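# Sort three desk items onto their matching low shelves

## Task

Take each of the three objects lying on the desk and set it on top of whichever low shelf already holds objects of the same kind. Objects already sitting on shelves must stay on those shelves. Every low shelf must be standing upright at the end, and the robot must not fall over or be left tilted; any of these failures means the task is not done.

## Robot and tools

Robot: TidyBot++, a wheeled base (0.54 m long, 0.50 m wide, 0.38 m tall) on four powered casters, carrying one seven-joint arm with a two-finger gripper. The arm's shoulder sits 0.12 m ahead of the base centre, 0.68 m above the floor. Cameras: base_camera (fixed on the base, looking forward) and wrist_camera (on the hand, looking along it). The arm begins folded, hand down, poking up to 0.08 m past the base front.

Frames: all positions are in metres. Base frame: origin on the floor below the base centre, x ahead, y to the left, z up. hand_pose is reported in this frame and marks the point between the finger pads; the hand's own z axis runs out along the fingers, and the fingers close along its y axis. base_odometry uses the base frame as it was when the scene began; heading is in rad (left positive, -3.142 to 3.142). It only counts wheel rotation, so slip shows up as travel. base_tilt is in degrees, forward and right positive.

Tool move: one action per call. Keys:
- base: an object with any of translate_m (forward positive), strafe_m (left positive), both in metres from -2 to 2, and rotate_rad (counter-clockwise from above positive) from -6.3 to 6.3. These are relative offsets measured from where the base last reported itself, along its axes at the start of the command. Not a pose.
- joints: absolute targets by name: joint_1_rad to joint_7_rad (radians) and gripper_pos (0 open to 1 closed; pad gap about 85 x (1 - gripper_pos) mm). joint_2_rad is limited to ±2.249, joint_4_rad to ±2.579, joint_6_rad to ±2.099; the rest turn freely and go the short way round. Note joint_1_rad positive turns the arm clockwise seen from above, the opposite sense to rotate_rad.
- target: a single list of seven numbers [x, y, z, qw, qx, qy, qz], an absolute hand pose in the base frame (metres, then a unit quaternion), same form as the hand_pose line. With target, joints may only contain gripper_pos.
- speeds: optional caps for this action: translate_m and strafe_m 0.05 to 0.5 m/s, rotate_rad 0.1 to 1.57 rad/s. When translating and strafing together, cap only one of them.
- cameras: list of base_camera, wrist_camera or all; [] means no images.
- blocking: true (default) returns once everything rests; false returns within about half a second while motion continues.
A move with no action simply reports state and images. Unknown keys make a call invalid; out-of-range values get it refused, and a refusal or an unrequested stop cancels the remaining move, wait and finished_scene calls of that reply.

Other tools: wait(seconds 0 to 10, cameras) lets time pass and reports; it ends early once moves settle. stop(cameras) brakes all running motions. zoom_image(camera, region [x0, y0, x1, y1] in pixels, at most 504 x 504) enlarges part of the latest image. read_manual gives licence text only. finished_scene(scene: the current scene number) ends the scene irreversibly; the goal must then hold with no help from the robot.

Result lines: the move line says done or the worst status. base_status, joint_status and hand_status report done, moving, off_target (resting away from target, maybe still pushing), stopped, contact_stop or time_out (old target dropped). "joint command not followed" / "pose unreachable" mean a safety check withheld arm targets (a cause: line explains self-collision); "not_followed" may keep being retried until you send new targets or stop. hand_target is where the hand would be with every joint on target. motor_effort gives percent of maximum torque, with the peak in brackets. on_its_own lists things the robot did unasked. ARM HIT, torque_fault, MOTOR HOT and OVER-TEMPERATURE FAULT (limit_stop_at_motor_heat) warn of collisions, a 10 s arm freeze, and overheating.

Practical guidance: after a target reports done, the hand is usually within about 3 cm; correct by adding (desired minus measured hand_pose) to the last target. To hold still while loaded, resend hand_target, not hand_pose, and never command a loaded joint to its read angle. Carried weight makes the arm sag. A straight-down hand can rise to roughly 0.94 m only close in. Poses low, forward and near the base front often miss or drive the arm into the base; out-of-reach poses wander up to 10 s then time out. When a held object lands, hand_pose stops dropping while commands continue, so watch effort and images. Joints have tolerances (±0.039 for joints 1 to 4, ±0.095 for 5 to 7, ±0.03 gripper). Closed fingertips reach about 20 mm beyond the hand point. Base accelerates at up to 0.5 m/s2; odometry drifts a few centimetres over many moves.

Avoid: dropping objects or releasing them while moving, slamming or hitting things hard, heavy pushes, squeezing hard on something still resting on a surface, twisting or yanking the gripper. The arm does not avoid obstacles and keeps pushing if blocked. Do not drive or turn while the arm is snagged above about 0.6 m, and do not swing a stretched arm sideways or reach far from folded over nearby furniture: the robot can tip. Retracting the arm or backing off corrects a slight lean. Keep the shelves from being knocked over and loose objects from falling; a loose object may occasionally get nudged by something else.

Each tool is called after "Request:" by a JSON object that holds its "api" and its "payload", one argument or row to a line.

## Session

Request:
{"api": "move", "payload": {
  "joints": {"joint_1_rad": 0.0, "joint_2_rad": -0.2, "joint_3_rad": 3.14, "joint_4_rad": -1.5, "joint_5_rad": 0.0, "joint_6_rad": -0.6, "joint_7_rad": 1.57, "gripper_pos": 0.0}
}}

Request:
{"api": "move", "payload": {
  "joints": {"joint_1_rad": 1.57},
  "cameras": ["wrist_camera"]
}}

Request:
{"api": "move", "payload": {
  "joints": {"joint_1_rad": 3.14},
  "cameras": ["wrist_camera"]
}}

Request:
{"api": "move", "payload": {
  "joints": {"joint_1_rad": 4.71},
  "cameras": ["wrist_camera"]
}}

Scene clock: 2.30 s.
move: done
base_odometry: x=+0.000 y=+0.000 heading=+0.000
base_tilt: forward=-0.1 right=+0.3
base_status: not commanded
joint_positions: joint_1_rad=-0.014 joint_2_rad=-0.218 joint_3_rad=+3.116 joint_4_rad=-1.531 joint_5_rad=-0.018 joint_6_rad=-0.667 joint_7_rad=+1.590 gripper_pos=+0.000
joint_status: all done
motor_effort: joint_1_rad=+0(1) joint_2_rad=-13(13) joint_3_rad=+0(1) joint_4_rad=+21(21) joint_5_rad=+0(2) joint_6_rad=+7(8) joint_7_rad=+1(2)
hand_pose: x=+0.6165 y=+0.0263 z=+1.0489 quat_wxyz=(-0.012, +0.836, +0.023, +0.549) (m; base frame)
hand_target: x=+0.6329 y=+0.0023 z=+1.0776 quat_wxyz=(-0.001, +0.813, +0.000, +0.582) (m; base frame)
hand_status: not commanded
pictures: base_camera, wrist_camera
camera_calibration:
wrist_camera: T_world_to_cam=[[0.0625219, -0.997454, 0.0343037, -0.0571168], [-0.358781, -0.0545357, -0.931827, 1.26116], [0.931326, 0.0459521, -0.361277, -0.063386], [0, 0, 0, 1]] pos_world=[0.515085, 0.0147198, 1.15425]

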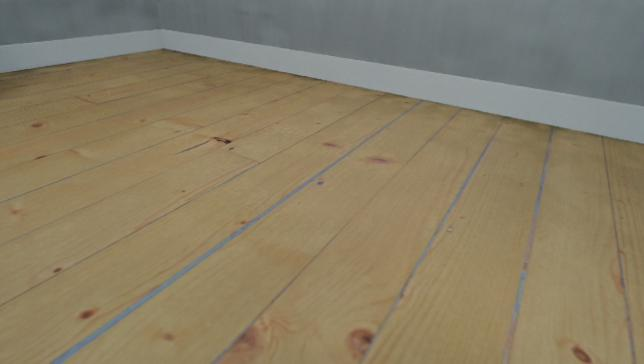

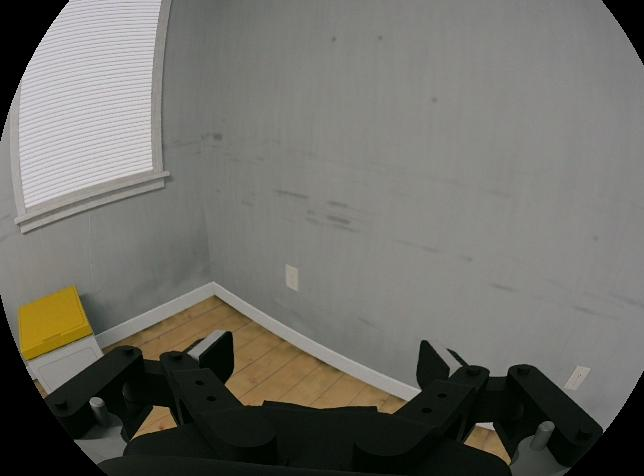

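Scene clock: 5.10 s.
move: done
base_odometry: x=+0.000 y=+0.000 heading=+0.000
base_tilt: forward=-0.1 right=+0.2
base_status: not commanded
joint_positions: joint_1_rad=+1.548 joint_2_rad=-0.213 joint_3_rad=+3.124 joint_4_rad=-1.531 joint_5_rad=-0.018 joint_6_rad=-0.665 joint_7_rad=+1.590 gripper_pos=+0.000
joint_status: all done
motor_effort: joint_1_rad=+0(2) joint_2_rad=-13(14) joint_3_rad=+0(2) joint_4_rad=+21(21) joint_5_rad=+0(1) joint_6_rad=+7(8) joint_7_rad=+1(1)
hand_pose: x=+0.1453 y=-0.5000 z=+1.0467 quat_wxyz=(+0.378, +0.608, -0.576, +0.396) (m; base frame)
hand_target: x=+0.1217 y=-0.5139 z=+1.0776 quat_wxyz=(+0.411, +0.576, -0.575, +0.412) (m; base frame)
hand_status: not commanded
pictures: wrist_camera
camera_calibration:
wrist_camera: T_world_to_cam=[[-0.997439, -0.0637345, 0.0324654, 0.0702348], [-0.0534327, 0.362199, -0.930568, 1.22398], [0.0475504, -0.929919, -0.364677, 0.0428643], [0, 0, 0, 1]] pos_world=[0.133417, -0.398989, 1.15235]

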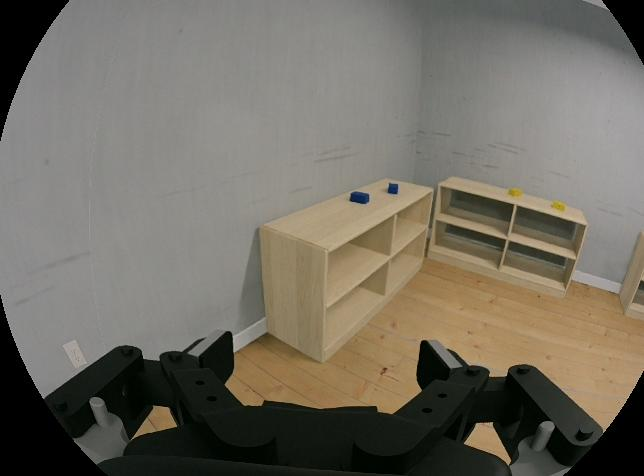

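Scene clock: 7.90 s.
move: done
base_odometry: x=+0.000 y=+0.000 heading=+0.000
base_tilt: forward=-0.1 right=+0.2
base_status: not commanded
joint_positions: joint_1_rad=+3.118 joint_2_rad=-0.212 joint_3_rad=+3.127 joint_4_rad=-1.531 joint_5_rad=-0.018 joint_6_rad=-0.665 joint_7_rad=+1.590 gripper_pos=+0.000
joint_status: all done
motor_effort: joint_1_rad=+0(2) joint_2_rad=-13(14) joint_3_rad=+0(1) joint_4_rad=+20(21) joint_5_rad=+0(1) joint_6_rad=+7(8) joint_7_rad=+1(1)
hand_pose: x=-0.3812 y=-0.0251 z=+1.0466 quat_wxyz=(+0.547, +0.022, -0.837, +0.013) (m; base frame)
hand_target: x=-0.3949 y=-0.0031 z=+1.0776 quat_wxyz=(+0.582, +0.001, -0.813, +0.001) (m; base frame)
hand_status: not commanded
pictures: wrist_camera
camera_calibration:
wrist_camera: T_world_to_cam=[[-0.0618645, 0.997578, 0.031803, -0.0406901], [0.362323, 0.0521369, -0.930593, 1.17458], [-0.929997, -0.0460478, -0.364671, 0.159047], [0, 0, 0, 1]] pos_world=[-0.28018, -0.0133234, 1.15235]

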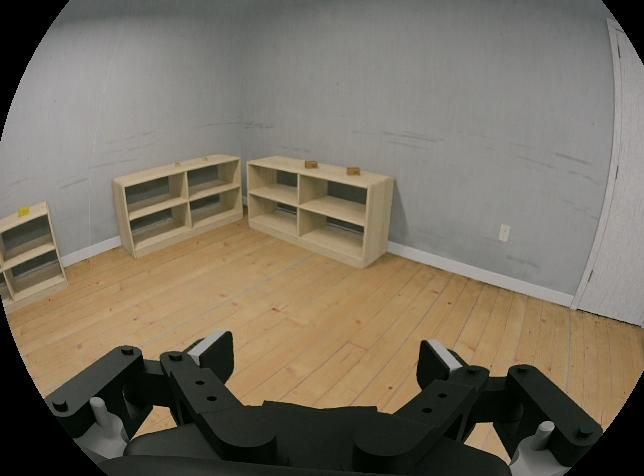

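Scene clock: 10.70 s.
move: done
base_odometry: x=+0.000 y=+0.000 heading=+0.000
base_tilt: forward=-0.2 right=+0.2
base_status: not commanded
joint_positions: joint_1_rad=+4.688 joint_2_rad=-0.212 joint_3_rad=+3.128 joint_4_rad=-1.531 joint_5_rad=-0.018 joint_6_rad=-0.664 joint_7_rad=+1.590 gripper_pos=+0.000
joint_status: all done
motor_effort: joint_1_rad=+0(2) joint_2_rad=-13(14) joint_3_rad=+0(1) joint_4_rad=+20(21) joint_5_rad=+0(1) joint_6_rad=+8(8) joint_7_rad=+1(1)
hand_pose: x=+0.0944 y=+0.5003 z=+1.0466 quat_wxyz=(+0.396, -0.577, -0.607, -0.378) (m; base frame)
hand_target: x=+0.1155 y=+0.5139 z=+1.0776 quat_wxyz=(+0.412, -0.574, -0.576, -0.410) (m; base frame)
hand_status: not commanded
pictures: wrist_camera
camera_calibration:
wrist_camera: T_world_to_cam=[[0.997632, 0.0611158, 0.0315551, -0.16659], [0.0516289, -0.362264, -0.930645, 1.21153], [-0.0454458, 0.93007, -0.364561, 0.0534366], [0, 0, 0, 1]] pos_world=[0.106074, 0.399376, 1.15225]

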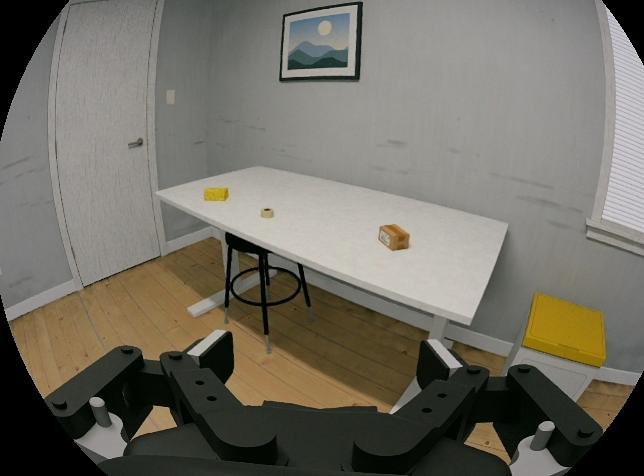

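Request:
{"api": "move", "payload": {
  "base": {"translate_m": -0.091, "strafe_m": 0.807, "rotate_rad": 1.02},
  "joints": {"joint_1_rad": 0.0, "joint_2_rad": 0.25, "joint_3_rad": 3.14, "joint_4_rad": -0.97, "joint_5_rad": 0.0, "joint_6_rad": -1.62, "joint_7_rad": 1.57}
}}

Request:
{"api": "zoom_image", "payload": {
  "camera": "wrist_camera",
  "region": [200, 150, 460, 350]
}}

Scene clock: 18.53 s.
move: done
base_odometry: x=-0.091 y=+0.807 heading=+1.021
base_tilt: forward=-0.1 right=+0.2
base_status: done
joint_positions: joint_1_rad=+6.262 joint_2_rad=+0.251 joint_3_rad=+3.130 joint_4_rad=-1.004 joint_5_rad=-0.018 joint_6_rad=-1.565 joint_7_rad=+1.590 gripper_pos=+0.000
joint_status: all done
motor_effort: joint_1_rad=+0(3) joint_2_rad=-26(29) joint_3_rad=-1(3) joint_4_rad=+17(21) joint_5_rad=+0(2) joint_6_rad=+2(9) joint_7_rad=+1(2)
hand_pose: x=+0.6201 y=+0.0229 z=+0.8922 quat_wxyz=(+0.012, -0.987, -0.027, -0.161) (m; base frame)
hand_target: x=+0.6107 y=+0.0020 z=+0.9003 quat_wxyz=(+0.000, -0.989, +0.000, -0.150) (m; base frame)
hand_status: not commanded
pictures: base_camera, wrist_camera
camera_calibration:
wrist_camera: T_world_to_cam=[[0.0859018, -0.996297, -0.00354934, -0.0360469], [-0.931618, -0.0790613, -0.354734, 0.95718], [0.35314, 0.0337789, -0.93496, 0.747466], [0, 0, 0, 1]] pos_world=[0.630862, 0.0145139, 1.03827]

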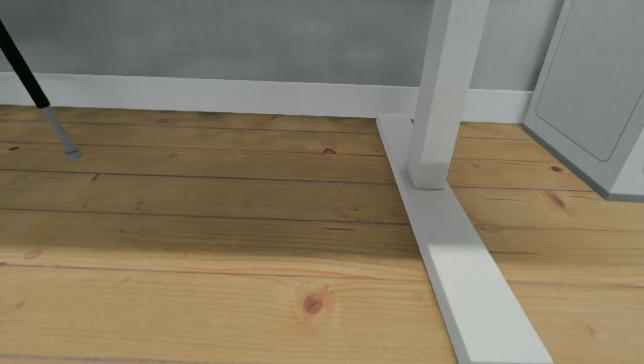

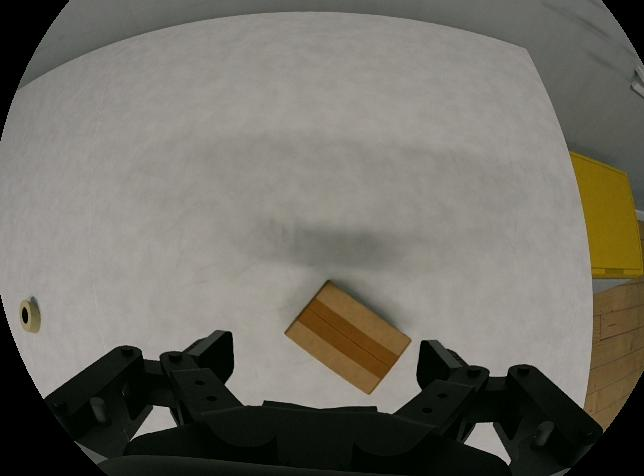

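Scaled by 1.938.

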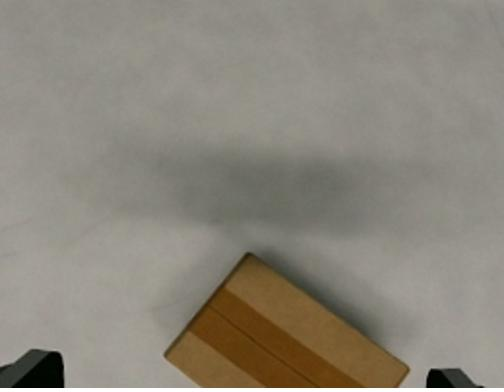

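Request:
{"api": "move", "payload": {
  "target": [0.630, 0.013, 0.838, 0.0, 0.8473, 0.5312, 0.0],
  "cameras": ["wrist_camera"]
}}

Request:
{"api": "zoom_image", "payload": {
  "camera": "wrist_camera",
  "region": [200, 200, 460, 400]
}}

Scene clock: 21.60 s.
move: done
base_odometry: x=-0.091 y=+0.807 heading=+1.021
base_tilt: forward=-0.1 right=+0.2
base_status: not commanded
joint_positions: joint_1_rad=+6.288 joint_2_rad=+0.541 joint_3_rad=+3.033 joint_4_rad=-0.719 joint_5_rad=+0.013 joint_6_rad=-1.857 joint_7_rad=+2.547 gripper_pos=+0.000
joint_status: not commanded
motor_effort: joint_1_rad=+0(1) joint_2_rad=-34(37) joint_3_rad=-1(2) joint_4_rad=+16(18) joint_5_rad=+0(1) joint_6_rad=+0(3) joint_7_rad=+1(1)
hand_pose: x=+0.6400 y=+0.0354 z=+0.8288 quat_wxyz=(+0.014, -0.862, -0.505, -0.021) (m; base frame)
hand_target: x=+0.6300 y=+0.0130 z=+0.8380 quat_wxyz=(+0.000, -0.847, -0.531, +0.000) (m; base frame)
hand_status: done (0.026 m and 4.5 deg from the pose sent, 0.056 m and 63.6 deg at the start)
pictures: wrist_camera
camera_calibration:
wrist_camera: T_world_to_cam=[[0.887414, -0.460973, -0.0000170182, -0.560437], [-0.459084, -0.883775, -0.0904669, 0.46127], [0.0416878, 0.0802894, -0.995899, 0.928936], [0, 0, 0, 1]] pos_world=[0.670376, 0.0747286, 0.966847]

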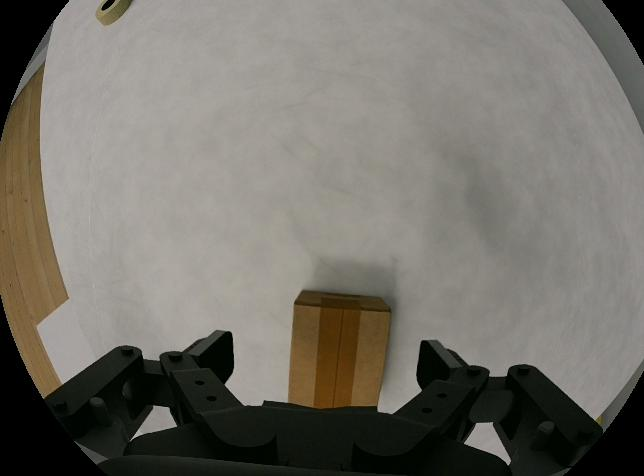

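Scaled by 1.938.

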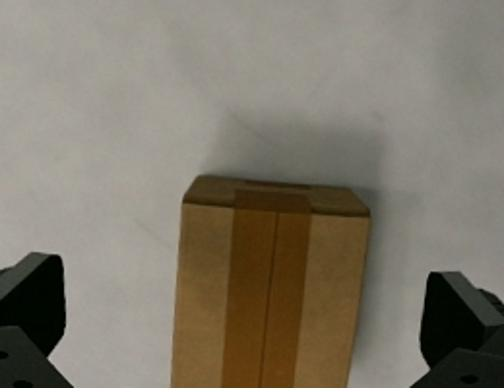

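Request:
{"api": "move", "payload": {
  "target": [0.621, -0.017, 0.803, 0.0, 0.8490, 0.5284, 0.0],
  "cameras": ["wrist_camera"]
}}

Request:
{"api": "zoom_image", "payload": {
  "camera": "wrist_camera",
  "region": [200, 220, 460, 420]
}}

Scene clock: 23.43 s.
move: done
base_odometry: x=-0.091 y=+0.807 heading=+1.021
base_tilt: forward=-0.1 right=+0.2
base_status: not commanded
joint_positions: joint_1_rad=+6.371 joint_2_rad=+0.512 joint_3_rad=+3.021 joint_4_rad=-0.879 joint_5_rad=+0.013 joint_6_rad=-1.813 joint_7_rad=+2.595 gripper_pos=+0.000
joint_status: not commanded
motor_effort: joint_1_rad=+0(1) joint_2_rad=-33(35) joint_3_rad=-2(2) joint_4_rad=+16(16) joint_5_rad=+0(1) joint_6_rad=-1(2) joint_7_rad=+1(1)
hand_pose: x=+0.6133 y=-0.0004 z=+0.7959 quat_wxyz=(+0.035, -0.867, -0.497, +0.015) (m; base frame)
hand_target: x=+0.6210 y=-0.0170 z=+0.8030 quat_wxyz=(+0.000, -0.849, -0.528, +0.000) (m; base frame)
hand_status: done (0.020 m and 6.0 deg from the pose sent, 0.061 m and 4.2 deg at the start)
pictures: wrist_camera
camera_calibration:
wrist_camera: T_world_to_cam=[[0.876104, -0.476376, -0.0742124, -0.487209], [-0.480366, -0.875635, -0.0501133, 0.395281], [-0.0411102, 0.0795535, -0.995983, 0.950953], [0, 0, 0, 1]] pos_world=[0.655819, 0.0383755, 0.930784]

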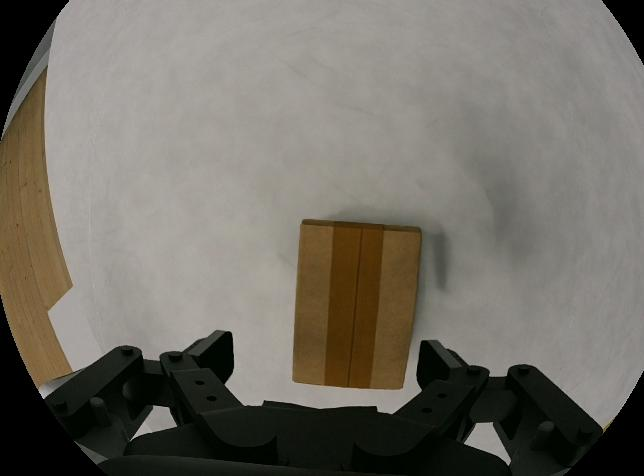

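Scaled by 1.938.

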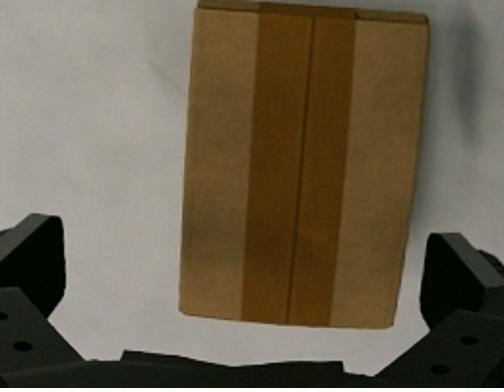

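Request:
{"api": "move", "payload": {
  "base": {"translate_m": 0.020, "strafe_m": 0.041, "rotate_rad": -0.05},
  "cameras": []
}}

Request:
{"api": "move", "payload": {
  "target": [0.622, -0.017, 0.780, 0.0, 0.8490, 0.5284, 0.0],
  "cameras": ["wrist_camera"]
}}

Request:
{"api": "zoom_image", "payload": {
  "camera": "wrist_camera",
  "region": [200, 220, 460, 420]
}}

Scene clock: 25.67 s.
move: done
base_odometry: x=-0.115 y=+0.846 heading=+0.970
base_tilt: forward=-0.1 right=+0.3
base_status: done
joint_positions: joint_1_rad=+6.383 joint_2_rad=+0.506 joint_3_rad=+3.011 joint_4_rad=-0.880 joint_5_rad=+0.017 joint_6_rad=-1.813 joint_7_rad=+2.596 gripper_pos=+0.000
joint_status: not commanded
motor_effort: joint_1_rad=+0(4) joint_2_rad=-33(35) joint_3_rad=-2(3) joint_4_rad=+16(16) joint_5_rad=+0(1) joint_6_rad=-1(2) joint_7_rad=+1(1)
hand_pose: x=+0.6127 y=-0.0040 z=+0.7989 quat_wxyz=(+0.033, -0.868, -0.496, +0.012) (m; base frame)
hand_target: x=+0.6210 y=-0.0170 z=+0.8030 quat_wxyz=(+0.000, -0.849, -0.528, +0.000) (m; base frame)
hand_status: not commanded
pictures: none
No camera images: "cameras" was empty.

Scene clock: 26.53 s.
move: done
base_odometry: x=-0.115 y=+0.846 heading=+0.970
base_tilt: forward=-0.1 right=+0.2
base_status: not commanded
joint_positions: joint_1_rad=+6.383 joint_2_rad=+0.499 joint_3_rad=+3.011 joint_4_rad=-0.967 joint_5_rad=+0.017 joint_6_rad=-1.740 joint_7_rad=+2.596 gripper_pos=+0.000
joint_status: not commanded
motor_effort: joint_1_rad=+0(1) joint_2_rad=-33(35) joint_3_rad=-2(2) joint_4_rad=+16(17) joint_5_rad=+0(0) joint_6_rad=-1(2) joint_7_rad=+1(1)
hand_pose: x=+0.6114 y=-0.0023 z=+0.7755 quat_wxyz=(+0.035, -0.867, -0.496, +0.016) (m; base frame)
hand_target: x=+0.6220 y=-0.0170 z=+0.7800 quat_wxyz=(+0.000, -0.849, -0.528, +0.000) (m; base frame)
hand_status: done (0.019 m and 6.1 deg from the pose sent, 0.025 m and 5.9 deg at the start)
pictures: wrist_camera
camera_calibration:
wrist_camera: T_world_to_cam=[[0.875412, -0.477582, -0.0746302, -0.48722], [-0.48154, -0.875077, -0.0485677, 0.391199], [-0.0421122, 0.0784542, -0.996028, 0.931346], [0, 0, 0, 1]] pos_world=[0.654117, 0.0365742, 0.910285]

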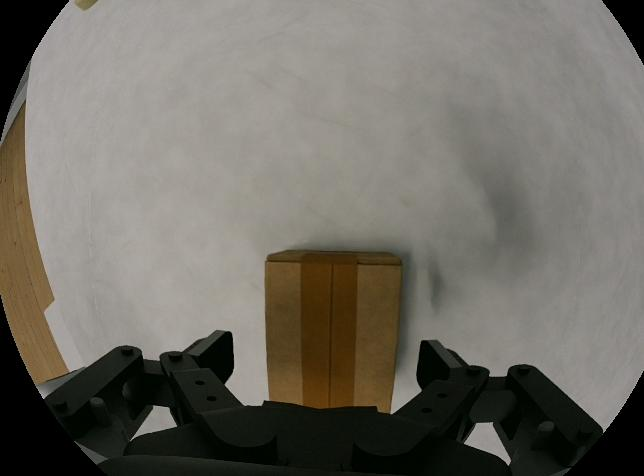

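Scaled by 1.938.

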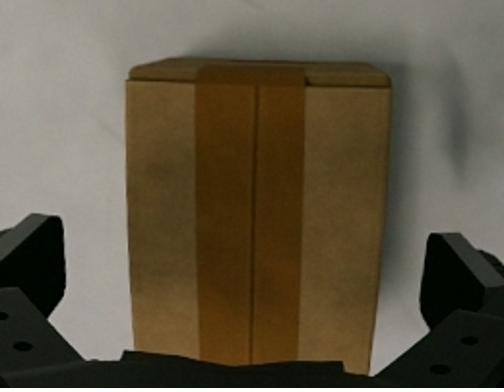

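Request:
{"api": "move", "payload": {
  "joints": {"joint_1_rad": 6.28, "joint_2_rad": 0.447, "joint_3_rad": 3.155, "joint_4_rad": -0.963, "joint_5_rad": -0.02, "joint_6_rad": -1.735, "joint_7_rad": 2.64},
  "cameras": ["wrist_camera"]
}}

Request:
{"api": "zoom_image", "payload": {
  "camera": "wrist_camera",
  "region": [200, 220, 460, 420]
}}

Scene clock: 29.83 s.
move: done
base_odometry: x=-0.115 y=+0.846 heading=+0.970
base_tilt: forward=-0.1 right=+0.2
base_status: not commanded
joint_positions: joint_1_rad=+6.301 joint_2_rad=+0.471 joint_3_rad=+3.132 joint_4_rad=-0.967 joint_5_rad=+0.017 joint_6_rad=-1.739 joint_7_rad=+2.596 gripper_pos=+0.000
joint_status: all done
motor_effort: joint_1_rad=+0(2) joint_2_rad=-32(34) joint_3_rad=+0(2) joint_4_rad=+16(17) joint_5_rad=+0(1) joint_6_rad=+0(2) joint_7_rad=+1(2)
hand_pose: x=+0.6104 y=-0.0087 z=+0.7875 quat_wxyz=(+0.003, -0.874, -0.485, +0.018) (m; base frame)
hand_target: x=+0.6103 y=+0.0038 z=+0.8002 quat_wxyz=(+0.007, -0.862, -0.507, -0.002) (m; base frame)
hand_status: not commanded
pictures: wrist_camera
camera_calibration:
wrist_camera: T_world_to_cam=[[0.86472, -0.501703, -0.0235258, -0.52243], [-0.502042, -0.864768, -0.0114325, 0.369132], [-0.0146086, 0.0216968, -0.999658, 0.929386], [0, 0, 0, 1]] pos_world=[0.650652, 0.0369438, 0.920998]

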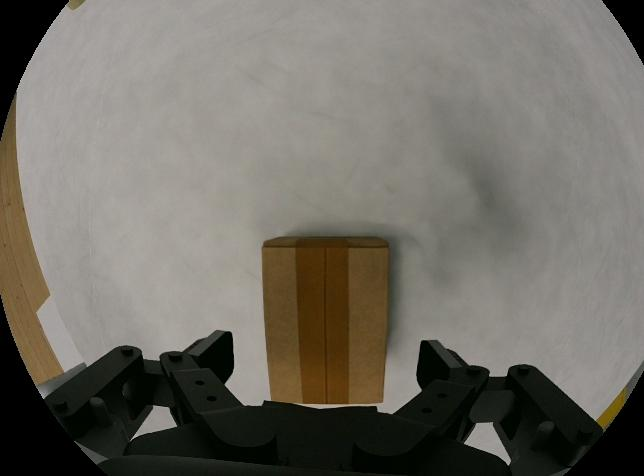

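Scaled by 1.938.

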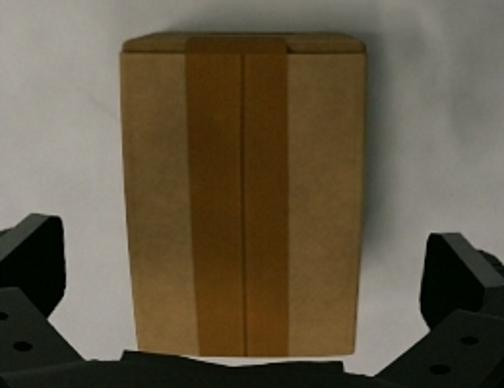

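Request:
{"api": "move", "payload": {
  "base": {"translate_m": 0.005, "strafe_m": 0.008},
  "joints": {"joint_2_rad": 0.417, "joint_4_rad": -1.137, "joint_6_rad": -1.52},
  "cameras": ["wrist_camera"]
}}

Request:
{"api": "zoom_image", "payload": {
  "camera": "wrist_camera",
  "region": [200, 220, 460, 420]
}}

Scene clock: 31.70 s.
move: done
base_odometry: x=-0.119 y=+0.854 heading=+0.970
base_tilt: forward=-0.1 right=+0.2
base_status: done
joint_positions: joint_1_rad=+6.292 joint_2_rad=+0.444 joint_3_rad=+3.136 joint_4_rad=-1.116 joint_5_rad=+0.017 joint_6_rad=-1.580 joint_7_rad=+2.596 gripper_pos=+0.000
joint_status: all done
motor_effort: joint_1_rad=+0(4) joint_2_rad=-32(33) joint_3_rad=+0(2) joint_4_rad=+16(17) joint_5_rad=+0(1) joint_6_rad=+0(2) joint_7_rad=+1(1)
hand_pose: x=+0.6143 y=-0.0057 z=+0.7538 quat_wxyz=(-0.007, -0.872, -0.489, +0.003) (m; base frame)
hand_target: x=+0.6249 y=+0.0034 z=+0.7612 quat_wxyz=(-0.011, -0.862, -0.505, -0.033) (m; base frame)
hand_status: not commanded
pictures: wrist_camera
camera_calibration:
wrist_camera: T_world_to_cam=[[0.869072, -0.494604, 0.00895534, -0.552251], [-0.494226, -0.868904, -0.0273165, 0.38047], [0.0212922, 0.019314, -0.999587, 0.873538], [0, 0, 0, 1]] pos_world=[0.649385, 0.0405752, 0.888516]

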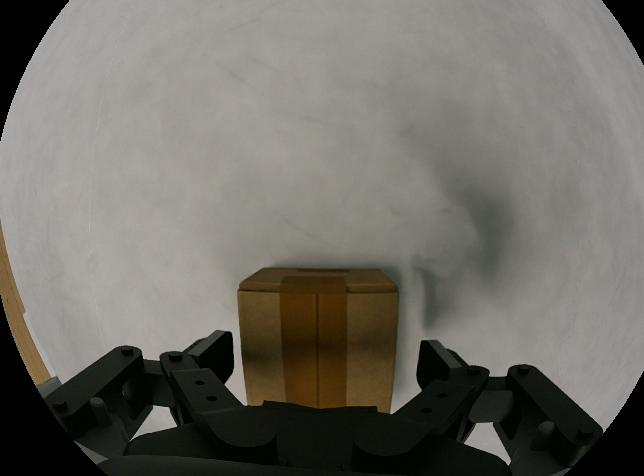

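Scaled by 1.938.

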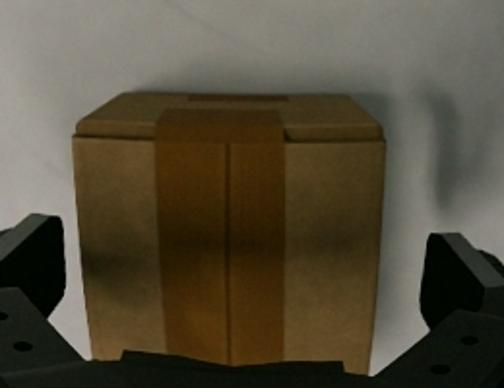

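Request:
{"api": "move", "payload": {
  "joints": {"gripper_pos": 0.5},
  "cameras": ["wrist_camera"]
}}

Scene clock: 33.07 s.
move: off_target
base_odometry: x=-0.119 y=+0.854 heading=+0.970
base_tilt: forward=-0.1 right=+0.2
base_status: not commanded
joint_positions: joint_1_rad=+6.292 joint_2_rad=+0.437 joint_3_rad=+3.136 joint_4_rad=-1.120 joint_5_rad=+0.017 joint_6_rad=-1.576 joint_7_rad=+2.596 gripper_pos=+0.357
joint_status: gripper_pos off_target (ended at +0.357, target +0.500)
motor_effort: joint_1_rad=+0(1) joint_2_rad=-32(33) joint_3_rad=+0(1) joint_4_rad=+17(17) joint_5_rad=+0(1) joint_6_rad=+0(2) joint_7_rad=+1(1)
hand_pose: x=+0.6141 y=-0.0057 z=+0.7561 quat_wxyz=(-0.008, -0.872, -0.489, +0.000) (m; base frame)
hand_target: x=+0.6249 y=+0.0034 z=+0.7612 quat_wxyz=(-0.011, -0.862, -0.505, -0.033) (m; base frame)
hand_status: not commanded
pictures: wrist_camera
camera_calibration:
wrist_camera: T_world_to_cam=[[0.868979, -0.494609, 0.0154376, -0.556927], [-0.494017, -0.868903, -0.0308859, 0.382981], [0.0286902, 0.0192127, -0.999404, 0.871132], [0, 0, 0, 1]] pos_world=[0.648164, 0.0405755, 0.891039]

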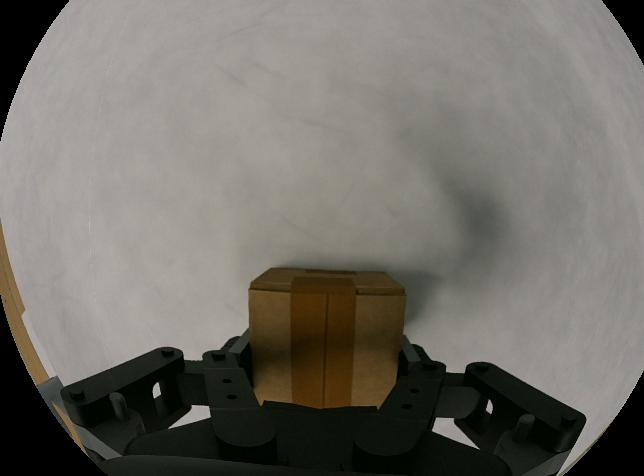

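Request:
{"api": "move", "payload": {
  "joints": {"joint_2_rad": 0.485, "joint_4_rad": -0.75, "joint_6_rad": -1.90},
  "blocking": false,
  "cameras": []
}}

Request:
{"api": "move", "payload": {
  "base": {"translate_m": -1.9, "strafe_m": 0.45, "rotate_rad": 1.62},
  "joints": {"joint_1_rad": 0.0, "joint_2_rad": -0.1, "joint_3_rad": 3.14, "joint_4_rad": -1.7, "joint_5_rad": 0.0, "joint_6_rad": -0.7, "joint_7_rad": 1.57},
  "cameras": ["wrist_camera"]
}}

Scene clock: 34.77 s.
move: moving
base_odometry: x=-0.119 y=+0.854 heading=+0.970
base_tilt: forward=+0.0 right=+0.2
base_status: not commanded
joint_positions: joint_1_rad=+6.292 joint_2_rad=+0.441 joint_3_rad=+3.136 joint_4_rad=-1.048 joint_5_rad=+0.017 joint_6_rad=-1.610 joint_7_rad=+2.596 gripper_pos=+0.357
joint_status: joint_2_rad moving; joint_4_rad moving; joint_6_rad moving
motor_effort: joint_1_rad=+0(0) joint_2_rad=-33(35) joint_3_rad=+0(1) joint_4_rad=+17(18) joint_5_rad=+0(0) joint_6_rad=+0(2) joint_7_rad=+1(1)
hand_pose: x=+0.6249 y=-0.0058 z=+0.7767 quat_wxyz=(-0.017, -0.872, -0.488, -0.015) (m; base frame)
hand_target: x=+0.6249 y=+0.0037 z=+0.7911 quat_wxyz=(-0.006, -0.862, -0.506, -0.024) (m; base frame)
hand_status: not commanded
pictures: none
No camera images: "cameras" was empty.

Scene clock: 39.77 s.
move: done
base_odometry: x=-1.565 y=-0.458 heading=+2.591
base_tilt: forward=+0.0 right=+0.2
base_status: done
joint_positions: joint_1_rad=+6.283 joint_2_rad=-0.080 joint_3_rad=+3.145 joint_4_rad=-1.686 joint_5_rad=+0.017 joint_6_rad=-0.763 joint_7_rad=+1.650 gripper_pos=+0.357
joint_status: all done
motor_effort: joint_1_rad=+0(6) joint_2_rad=-17(42) joint_3_rad=+0(4) joint_4_rad=+21(24) joint_5_rad=+0(2) joint_6_rad=+6(8) joint_7_rad=+1(2)
hand_pose: x=+0.6169 y=-0.0039 z=+0.8677 quat_wxyz=(-0.023, -0.925, -0.039, -0.377) (m; base frame)
hand_target: x=+0.6233 y=+0.0022 z=+0.8839 quat_wxyz=(+0.000, -0.913, +0.000, -0.408) (m; base frame)
hand_status: not commanded
pictures: wrist_camera
camera_calibration:
wrist_camera: T_world_to_cam=[[0.075755, -0.992646, 0.0944154, -0.14132], [-0.683355, -0.120639, -0.72005, 1.10702], [0.726145, -0.00997182, -0.687469, 0.281586], [0, 0, 0, 1]] pos_world=[0.562723, -0.00392302, 1.00404]

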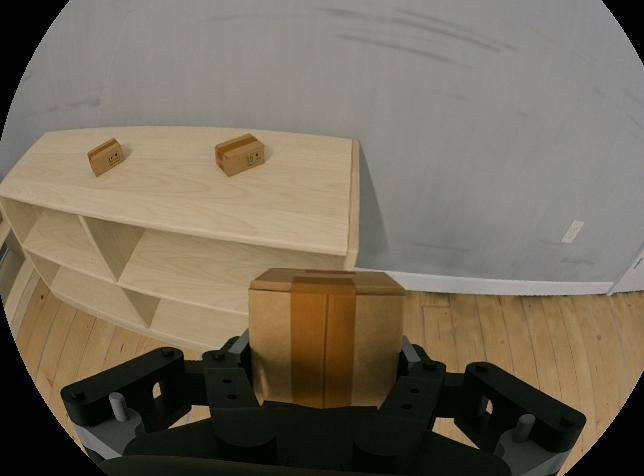

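Request:
{"api": "move", "payload": {
  "base": {"translate_m": 0.41, "strafe_m": 0.86, "rotate_rad": 0.01},
  "joints": {"joint_2_rad": 0.655, "joint_4_rad": -0.645, "joint_6_rad": -1.865},
  "cameras": ["wrist_camera"]
}}

Scene clock: 43.70 s.
move: done
base_odometry: x=-2.364 y=-0.977 heading=+2.601
base_tilt: forward=-0.1 right=+0.3
base_status: done
joint_positions: joint_1_rad=+6.281 joint_2_rad=+0.657 joint_3_rad=+3.146 joint_4_rad=-0.680 joint_5_rad=+0.017 joint_6_rad=-1.807 joint_7_rad=+1.650 gripper_pos=+0.357
joint_status: all done
motor_effort: joint_1_rad=-1(4) joint_2_rad=-39(41) joint_3_rad=+0(3) joint_4_rad=+16(22) joint_5_rad=+0(1) joint_6_rad=+0(7) joint_7_rad=+1(1)
hand_pose: x=+0.6811 y=-0.0042 z=+0.7764 quat_wxyz=(-0.009, -0.999, -0.037, +0.002) (m; base frame)
hand_target: x=+0.6709 y=+0.0019 z=+0.7884 quat_wxyz=(+0.000, -1.000, +0.000, +0.012) (m; base frame)
hand_status: not commanded
pictures: wrist_camera
camera_calibration:
wrist_camera: T_world_to_cam=[[0.105193, -0.994259, 0.0195681, -0.0999233], [-0.993777, -0.105827, -0.0347585, 0.764547], [0.0366298, -0.01579, -0.999204, 0.883723], [0, 0, 0, 1]] pos_world=[0.73793, -0.0044864, 0.91155]

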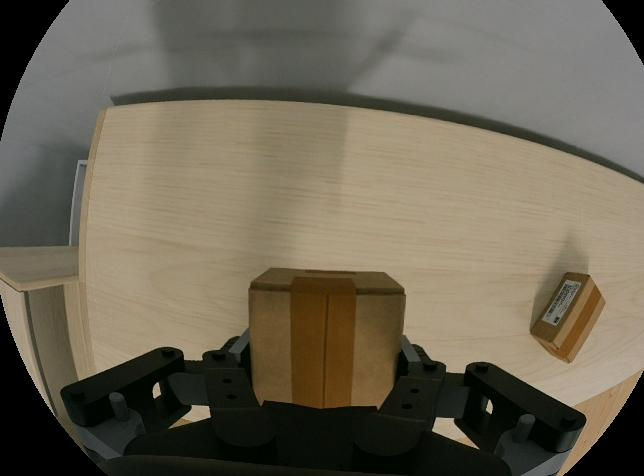

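Request:
{"api": "move", "payload": {
  "joints": {"joint_2_rad": 0.645, "joint_4_rad": -1.075, "joint_6_rad": -1.375},
  "cameras": ["wrist_camera"]
}}

Scene clock: 47.43 s.
move: done
base_odometry: x=-2.364 y=-0.977 heading=+2.601
base_tilt: forward=-0.2 right=+0.2
base_status: not commanded
joint_positions: joint_1_rad=+6.281 joint_2_rad=+0.658 joint_3_rad=+3.146 joint_4_rad=-1.056 joint_5_rad=+0.017 joint_6_rad=-1.434 joint_7_rad=+1.650 gripper_pos=+0.357
joint_status: all done
motor_effort: joint_1_rad=+0(1) joint_2_rad=-39(42) joint_3_rad=+0(1) joint_4_rad=+16(18) joint_5_rad=+0(1) joint_6_rad=-1(2) joint_7_rad=+1(1)
hand_pose: x=+0.6853 y=-0.0046 z=+0.6588 quat_wxyz=(-0.009, -0.999, -0.040, +0.004) (m; base frame)
hand_target: x=+0.6973 y=+0.0021 z=+0.6603 quat_wxyz=(+0.000, -1.000, +0.000, -0.023) (m; base frame)
hand_status: not commanded
pictures: wrist_camera
camera_calibration:
wrist_camera: T_world_to_cam=[[0.111469, -0.993578, 0.0194432, -0.102595], [-0.993228, -0.112032, -0.0307609, 0.761665], [0.0327416, -0.0158827, -0.999338, 0.768842], [0, 0, 0, 1]] pos_world=[0.74277, -0.00439456, 0.793757]

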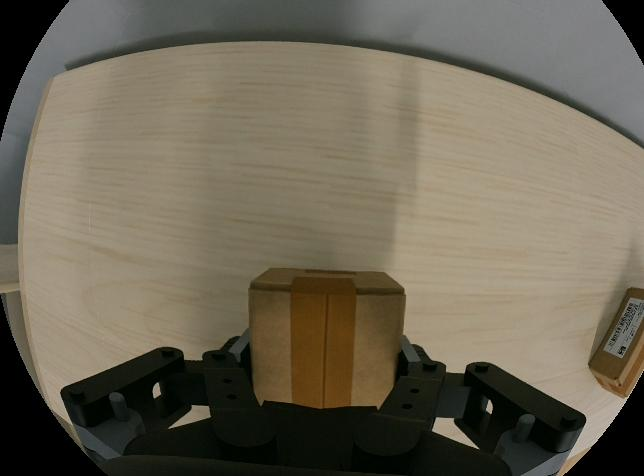

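Request:
{"api": "move", "payload": {
  "joints": {"joint_4_rad": -1.105, "joint_6_rad": -1.345},
  "cameras": []
}}

Scene clock: 48.37 s.
move: done
base_odometry: x=-2.364 y=-0.977 heading=+2.601
base_tilt: forward=-0.1 right=+0.2
base_status: not commanded
joint_positions: joint_1_rad=+6.281 joint_2_rad=+0.658 joint_3_rad=+3.146 joint_4_rad=-1.089 joint_5_rad=+0.017 joint_6_rad=-1.400 joint_7_rad=+1.650 gripper_pos=+0.357
joint_status: all done
motor_effort: joint_1_rad=+0(1) joint_2_rad=-39(40) joint_3_rad=+0(1) joint_4_rad=+16(17) joint_5_rad=+0(1) joint_6_rad=+0(1) joint_7_rad=+1(1)
hand_pose: x=+0.6841 y=-0.0046 z=+0.6485 quat_wxyz=(-0.009, -0.999, -0.040, +0.003) (m; base frame)
hand_target: x=+0.6958 y=+0.0021 z=+0.6510 quat_wxyz=(+0.000, -1.000, +0.000, -0.023) (m; base frame)
hand_status: not commanded
pictures: none
No camera images: "cameras" was empty.

Request:
{"api": "move", "payload": {
  "joints": {"joint_4_rad": -1.125, "joint_6_rad": -1.325},
  "cameras": ["wrist_camera"]
}}

Scene clock: 49.10 s.
move: done
base_odometry: x=-2.364 y=-0.977 heading=+2.601
base_tilt: forward=-0.2 right=+0.2
base_status: not commanded
joint_positions: joint_1_rad=+6.281 joint_2_rad=+0.653 joint_3_rad=+3.146 joint_4_rad=-1.103 joint_5_rad=+0.017 joint_6_rad=-1.384 joint_7_rad=+1.650 gripper_pos=+0.357
joint_status: all done
motor_effort: joint_1_rad=+0(0) joint_2_rad=-37(39) joint_3_rad=+0(1) joint_4_rad=+16(17) joint_5_rad=+1(1) joint_6_rad=+0(1) joint_7_rad=+1(1)
hand_pose: x=+0.6843 y=-0.0046 z=+0.6466 quat_wxyz=(-0.010, -0.999, -0.040, +0.000) (m; base frame)
hand_target: x=+0.6946 y=+0.0021 z=+0.6449 quat_wxyz=(+0.000, -1.000, +0.000, -0.023) (m; base frame)
hand_status: not commanded
pictures: wrist_camera
camera_calibration:
wrist_camera: T_world_to_cam=[[0.112118, -0.99349, 0.0201896, -0.103197], [-0.992851, -0.112837, -0.0389181, 0.765296], [0.0409428, -0.0156818, -0.999038, 0.750899], [0, 0, 0, 1]] pos_world=[0.740651, -0.00439622, 0.782044]

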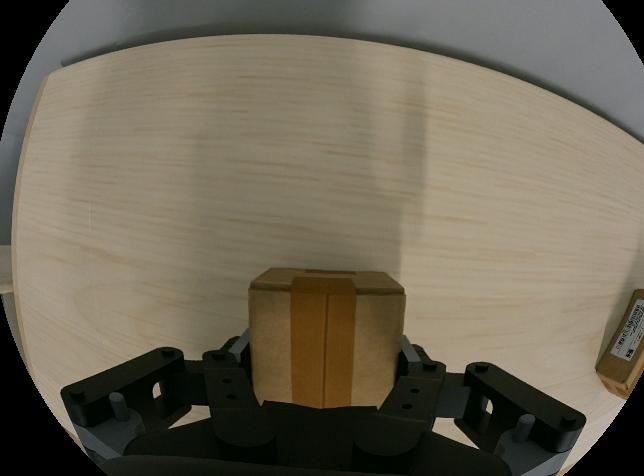

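Request:
{"api": "move", "payload": {
  "joints": {"gripper_pos": 0.15},
  "cameras": []
}}

Request:
{"api": "move", "payload": {
  "joints": {"joint_2_rad": 0.60, "joint_4_rad": -0.70, "joint_6_rad": -1.87, "gripper_pos": 0.0},
  "cameras": ["wrist_camera"]
}}

Scene clock: 50.07 s.
move: done
base_odometry: x=-2.364 y=-0.977 heading=+2.601
base_tilt: forward=-0.1 right=+0.2
base_status: not commanded
joint_positions: joint_1_rad=+6.281 joint_2_rad=+0.653 joint_3_rad=+3.146 joint_4_rad=-1.103 joint_5_rad=+0.017 joint_6_rad=-1.381 joint_7_rad=+1.650 gripper_pos=+0.150
joint_status: all done
motor_effort: joint_1_rad=+0(1) joint_2_rad=-38(39) joint_3_rad=-1(1) joint_4_rad=+16(16) joint_5_rad=+0(1) joint_6_rad=+0(1) joint_7_rad=+1(1)
hand_pose: x=+0.6849 y=-0.0046 z=+0.6467 quat_wxyz=(-0.010, -0.999, -0.040, -0.002) (m; base frame)
hand_target: x=+0.6946 y=+0.0021 z=+0.6449 quat_wxyz=(+0.000, -1.000, +0.000, -0.023) (m; base frame)
hand_status: not commanded
pictures: none
No camera images: "cameras" was empty.

Scene clock: 52.03 s.
move: done
base_odometry: x=-2.364 y=-0.977 heading=+2.601
base_tilt: forward=-0.1 right=+0.2
base_status: not commanded
joint_positions: joint_1_rad=+6.281 joint_2_rad=+0.617 joint_3_rad=+3.146 joint_4_rad=-0.730 joint_5_rad=+0.017 joint_6_rad=-1.811 joint_7_rad=+1.650 gripper_pos=+0.000
joint_status: all done
motor_effort: joint_1_rad=+0(1) joint_2_rad=-37(41) joint_3_rad=+0(1) joint_4_rad=+16(18) joint_5_rad=+0(1) joint_6_rad=+0(1) joint_7_rad=+1(1)
hand_pose: x=+0.6640 y=-0.0043 z=+0.7837 quat_wxyz=(-0.009, -0.999, -0.037, +0.008) (m; base frame)
hand_target: x=+0.6506 y=+0.0019 z=+0.8020 quat_wxyz=(+0.000, -1.000, +0.000, +0.014) (m; base frame)
hand_status: not commanded
pictures: wrist_camera
camera_calibration:
wrist_camera: T_world_to_cam=[[0.105145, -0.994294, 0.0179824, -0.0969463], [-0.994178, -0.105527, -0.0217565, 0.737862], [0.02353, -0.0155901, -0.999602, 0.90073], [0, 0, 0, 1]] pos_world=[0.722566, -0.00448657, 0.918168]

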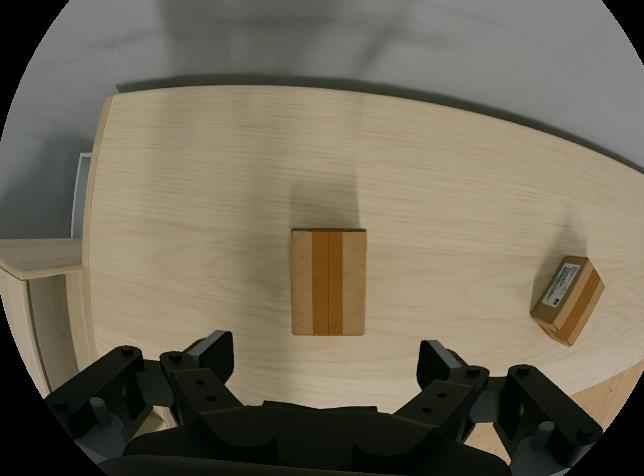

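Request:
{"api": "move", "payload": {
  "base": {"translate_m": -0.38, "strafe_m": -1.9, "rotate_rad": -1.581},
  "joints": {"joint_1_rad": 0.0, "joint_2_rad": 0.25, "joint_3_rad": 3.14, "joint_4_rad": -1.0, "joint_5_rad": 0.0, "joint_6_rad": -1.55, "joint_7_rad": 1.57},
  "cameras": ["wrist_camera"]
}}

Scene clock: 58.20 s.
move: done
base_odometry: x=-1.061 y=+0.457 heading=+1.020
base_tilt: forward=-0.1 right=+0.2
base_status: done
joint_positions: joint_1_rad=+6.282 joint_2_rad=+0.260 joint_3_rad=+3.141 joint_4_rad=-0.979 joint_5_rad=+0.017 joint_6_rad=-1.603 joint_7_rad=+1.650 gripper_pos=+0.000
joint_status: all done
motor_effort: joint_1_rad=+0(7) joint_2_rad=-26(40) joint_3_rad=+0(3) joint_4_rad=+17(18) joint_5_rad=+0(4) joint_6_rad=+2(4) joint_7_rad=+1(2)
hand_pose: x=+0.6159 y=-0.0029 z=+0.8935 quat_wxyz=(-0.014, -0.988, -0.039, -0.149) (m; base frame)
hand_target: x=+0.6257 y=+0.0020 z=+0.8953 quat_wxyz=(+0.000, -0.985, +0.000, -0.170) (m; base frame)
hand_status: not commanded
pictures: wrist_camera
camera_calibration:
wrist_camera: T_world_to_cam=[[0.101561, -0.993611, 0.0492234, -0.118232], [-0.937772, -0.112135, -0.328646, 0.932053], [0.332066, -0.0127826, -0.943169, 0.771171], [0, 0, 0, 1]] pos_world=[0.629982, -0.00310367, 1.03948]

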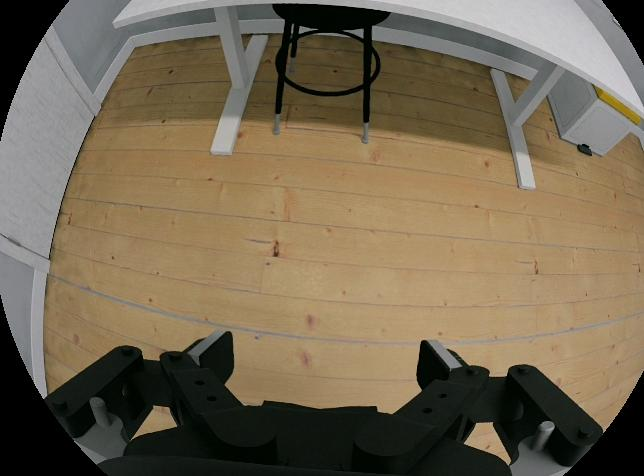

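Request:
{"api": "move", "payload": {
  "base": {"translate_m": 0.749, "strafe_m": -0.141},
  "joints": {"joint_2_rad": 0.44, "joint_4_rad": -0.81, "joint_6_rad": -1.912},
  "cameras": ["wrist_camera"]
}}

Request:
{"api": "zoom_image", "payload": {
  "camera": "wrist_camera",
  "region": [200, 180, 460, 380]
}}

Scene clock: 61.20 s.
move: done
base_odometry: x=-0.549 y=+1.021 heading=+1.019
base_tilt: forward=+0.0 right=+0.3
base_status: done
joint_positions: joint_1_rad=+6.282 joint_2_rad=+0.445 joint_3_rad=+3.141 joint_4_rad=-0.840 joint_5_rad=+0.017 joint_6_rad=-1.857 joint_7_rad=+1.650 gripper_pos=+0.000
joint_status: all done
motor_effort: joint_1_rad=+0(1) joint_2_rad=-31(34) joint_3_rad=-1(1) joint_4_rad=+16(17) joint_5_rad=+0(1) joint_6_rad=+0(3) joint_7_rad=+1(1)
hand_pose: x=+0.6017 y=-0.0027 z=+0.8391 quat_wxyz=(-0.008, -0.999, -0.038, +0.000) (m; base frame)
hand_target: x=+0.5902 y=+0.0019 z=+0.8504 quat_wxyz=(+0.000, -1.000, +0.000, +0.010) (m; base frame)
hand_status: not commanded
pictures: wrist_camera
camera_calibration:
wrist_camera: T_world_to_cam=[[0.10745, -0.994065, 0.0169853, -0.0904463], [-0.99342, -0.10803, -0.0380252, 0.690509], [0.0396345, -0.0127877, -0.999132, 0.947461], [0, 0, 0, 1]] pos_world=[0.658132, -0.0031981, 0.974432]

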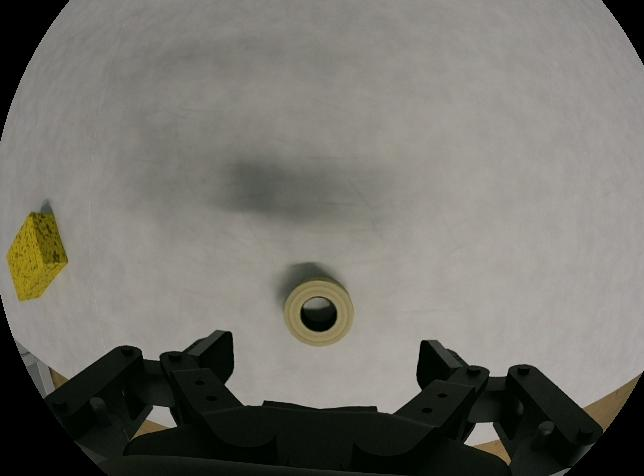

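Scaled by 1.938.

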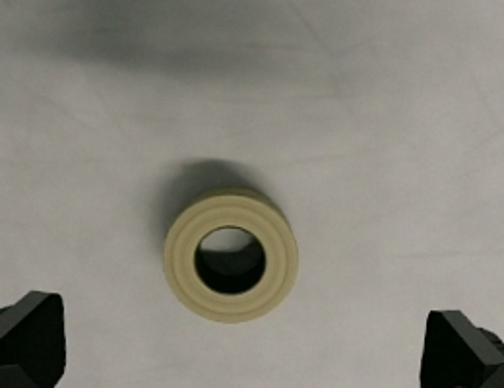

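Request:
{"api": "move", "payload": {
  "base": {"translate_m": 0.001, "strafe_m": 0.006},
  "joints": {"joint_2_rad": 0.393, "joint_4_rad": -1.197, "joint_6_rad": -1.487},
  "cameras": ["wrist_camera"]
}}

Request:
{"api": "zoom_image", "payload": {
  "camera": "wrist_camera",
  "region": [200, 240, 460, 440]
}}

Scene clock: 64.90 s.
move: done
base_odometry: x=-0.553 y=+1.026 heading=+1.019
base_tilt: forward=-0.1 right=+0.2
base_status: done
joint_positions: joint_1_rad=+6.282 joint_2_rad=+0.419 joint_3_rad=+3.141 joint_4_rad=-1.176 joint_5_rad=+0.017 joint_6_rad=-1.547 joint_7_rad=+1.650 gripper_pos=+0.000
joint_status: all done
motor_effort: joint_1_rad=+0(6) joint_2_rad=-31(34) joint_3_rad=-1(3) joint_4_rad=+16(17) joint_5_rad=+0(2) joint_6_rad=+0(2) joint_7_rad=+1(1)
hand_pose: x=+0.6045 y=-0.0030 z=+0.7476 quat_wxyz=(-0.008, -0.999, -0.041, +0.000) (m; base frame)
hand_target: x=+0.6145 y=+0.0020 z=+0.7538 quat_wxyz=(+0.000, -0.999, +0.000, -0.032) (m; base frame)
hand_status: not commanded
pictures: wrist_camera
camera_calibration:
wrist_camera: T_world_to_cam=[[0.112523, -0.993491, 0.0177161, -0.0930006], [-0.992842, -0.113132, -0.0382872, 0.689693], [0.0400422, -0.0132811, -0.99911, 0.855742], [0, 0, 0, 1]] pos_world=[0.660955, -0.00300357, 0.883034]

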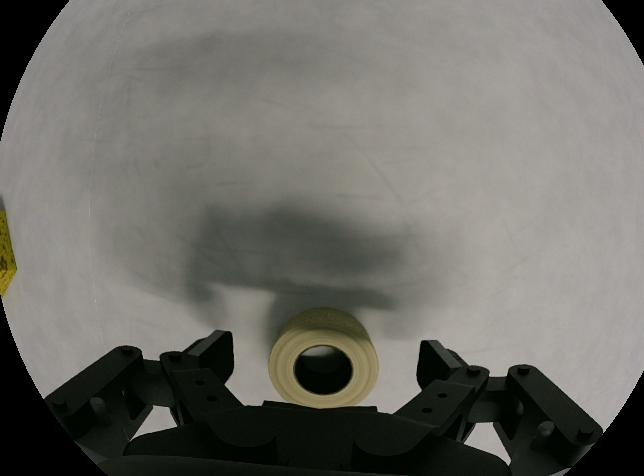

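Scaled by 1.938.

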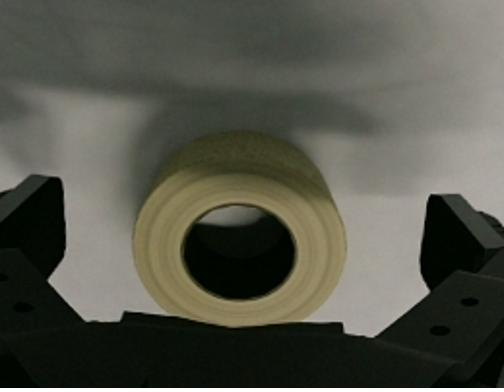

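Request:
{"api": "move", "payload": {
  "joints": {"gripper_pos": 0.63},
  "cameras": ["wrist_camera"]
}}

Scene clock: 66.10 s.
move: off_target
base_odometry: x=-0.553 y=+1.026 heading=+1.019
base_tilt: forward=-0.1 right=+0.2
base_status: not commanded
joint_positions: joint_1_rad=+6.282 joint_2_rad=+0.412 joint_3_rad=+3.141 joint_4_rad=-1.178 joint_5_rad=+0.017 joint_6_rad=-1.544 joint_7_rad=+1.650 gripper_pos=+0.521
joint_status: gripper_pos off_target (ended at +0.521, target +0.630)
motor_effort: joint_1_rad=+0(1) joint_2_rad=-31(32) joint_3_rad=-1(1) joint_4_rad=+16(17) joint_5_rad=+0(1) joint_6_rad=+0(1) joint_7_rad=+1(1)
hand_pose: x=+0.6041 y=-0.0030 z=+0.7502 quat_wxyz=(-0.008, -0.999, -0.041, -0.003) (m; base frame)
hand_target: x=+0.6145 y=+0.0020 z=+0.7538 quat_wxyz=(+0.000, -0.999, +0.000, -0.032) (m; base frame)
hand_status: not commanded
pictures: wrist_camera
camera_calibration:
wrist_camera: T_world_to_cam=[[0.112404, -0.993491, 0.0184707, -0.0934936], [-0.992563, -0.113135, -0.0449453, 0.694209], [0.0467424, -0.0132813, -0.998819, 0.854005], [0, 0, 0, 1]] pos_world=[0.659636, -0.00300357, 0.885925]

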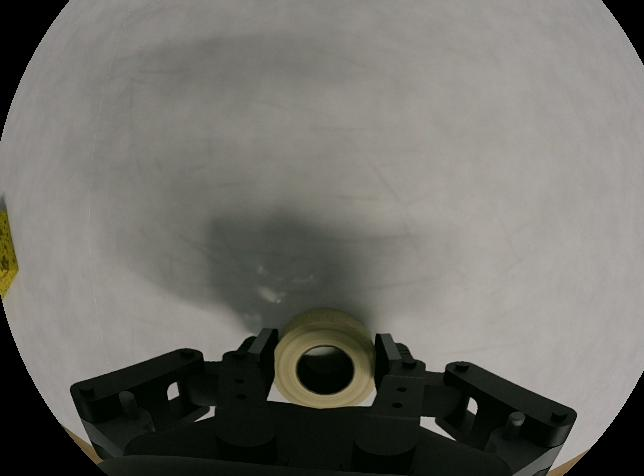

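Request:
{"api": "move", "payload": {
  "joints": {"joint_2_rad": 0.45, "joint_4_rad": -0.80, "joint_6_rad": -1.88},
  "blocking": false,
  "cameras": []
}}

Request:
{"api": "move", "payload": {
  "base": {"translate_m": -1.9, "strafe_m": 0.2, "rotate_rad": -3.14},
  "joints": {"joint_1_rad": 0.0, "joint_2_rad": -0.1, "joint_3_rad": 3.14, "joint_4_rad": -1.7, "joint_5_rad": 0.0, "joint_6_rad": -0.7},
  "cameras": ["wrist_camera"]
}}

Scene clock: 67.63 s.
move: moving
base_odometry: x=-0.553 y=+1.026 heading=+1.019
base_tilt: forward=-0.1 right=+0.2
base_status: not commanded
joint_positions: joint_1_rad=+6.282 joint_2_rad=+0.413 joint_3_rad=+3.141 joint_4_rad=-1.107 joint_5_rad=+0.017 joint_6_rad=-1.578 joint_7_rad=+1.650 gripper_pos=+0.521
joint_status: joint_2_rad moving; joint_4_rad moving; joint_6_rad moving
motor_effort: joint_1_rad=+0(1) joint_2_rad=-32(33) joint_3_rad=-1(1) joint_4_rad=+17(18) joint_5_rad=+0(1) joint_6_rad=+1(1) joint_7_rad=+1(1)
hand_pose: x=+0.6154 y=-0.0029 z=+0.7723 quat_wxyz=(-0.009, -0.999, -0.040, -0.021) (m; base frame)
hand_target: x=+0.6150 y=+0.0020 z=+0.7862 quat_wxyz=(+0.000, -1.000, +0.000, -0.023) (m; base frame)
hand_status: not commanded
pictures: none
No camera images: "cameras" was empty.

Scene clock: 73.40 s.
move: done
base_odometry: x=-1.720 y=-0.488 heading=-2.121
base_tilt: forward=-0.1 right=+0.2
base_status: done
joint_positions: joint_1_rad=+6.282 joint_2_rad=-0.086 joint_3_rad=+3.141 joint_4_rad=-1.682 joint_5_rad=+0.017 joint_6_rad=-0.756 joint_7_rad=+1.649 gripper_pos=+0.521
joint_status: all done
motor_effort: joint_1_rad=+0(6) joint_2_rad=-17(38) joint_3_rad=+0(3) joint_4_rad=+20(23) joint_5_rad=+1(3) joint_6_rad=+5(8) joint_7_rad=+1(1)
hand_pose: x=+0.6181 y=-0.0011 z=+0.8738 quat_wxyz=(-0.022, -0.922, -0.041, -0.384) (m; base frame)
hand_target: x=+0.6233 y=+0.0022 z=+0.8839 quat_wxyz=(+0.000, -0.913, +0.000, -0.408) (m; base frame)
hand_status: not commanded
pictures: wrist_camera
camera_calibration:
wrist_camera: T_world_to_cam=[[0.0794544, -0.992233, 0.0957157, -0.142663], [-0.671127, -0.124244, -0.730857, 1.11445], [0.737072, -0.00616753, -0.675786, 0.267876], [0, 0, 0, 1]] pos_world=[0.561831, -0.00143858, 1.00919]

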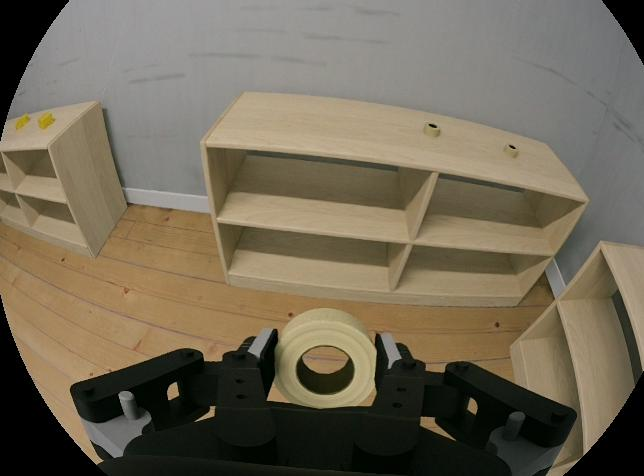

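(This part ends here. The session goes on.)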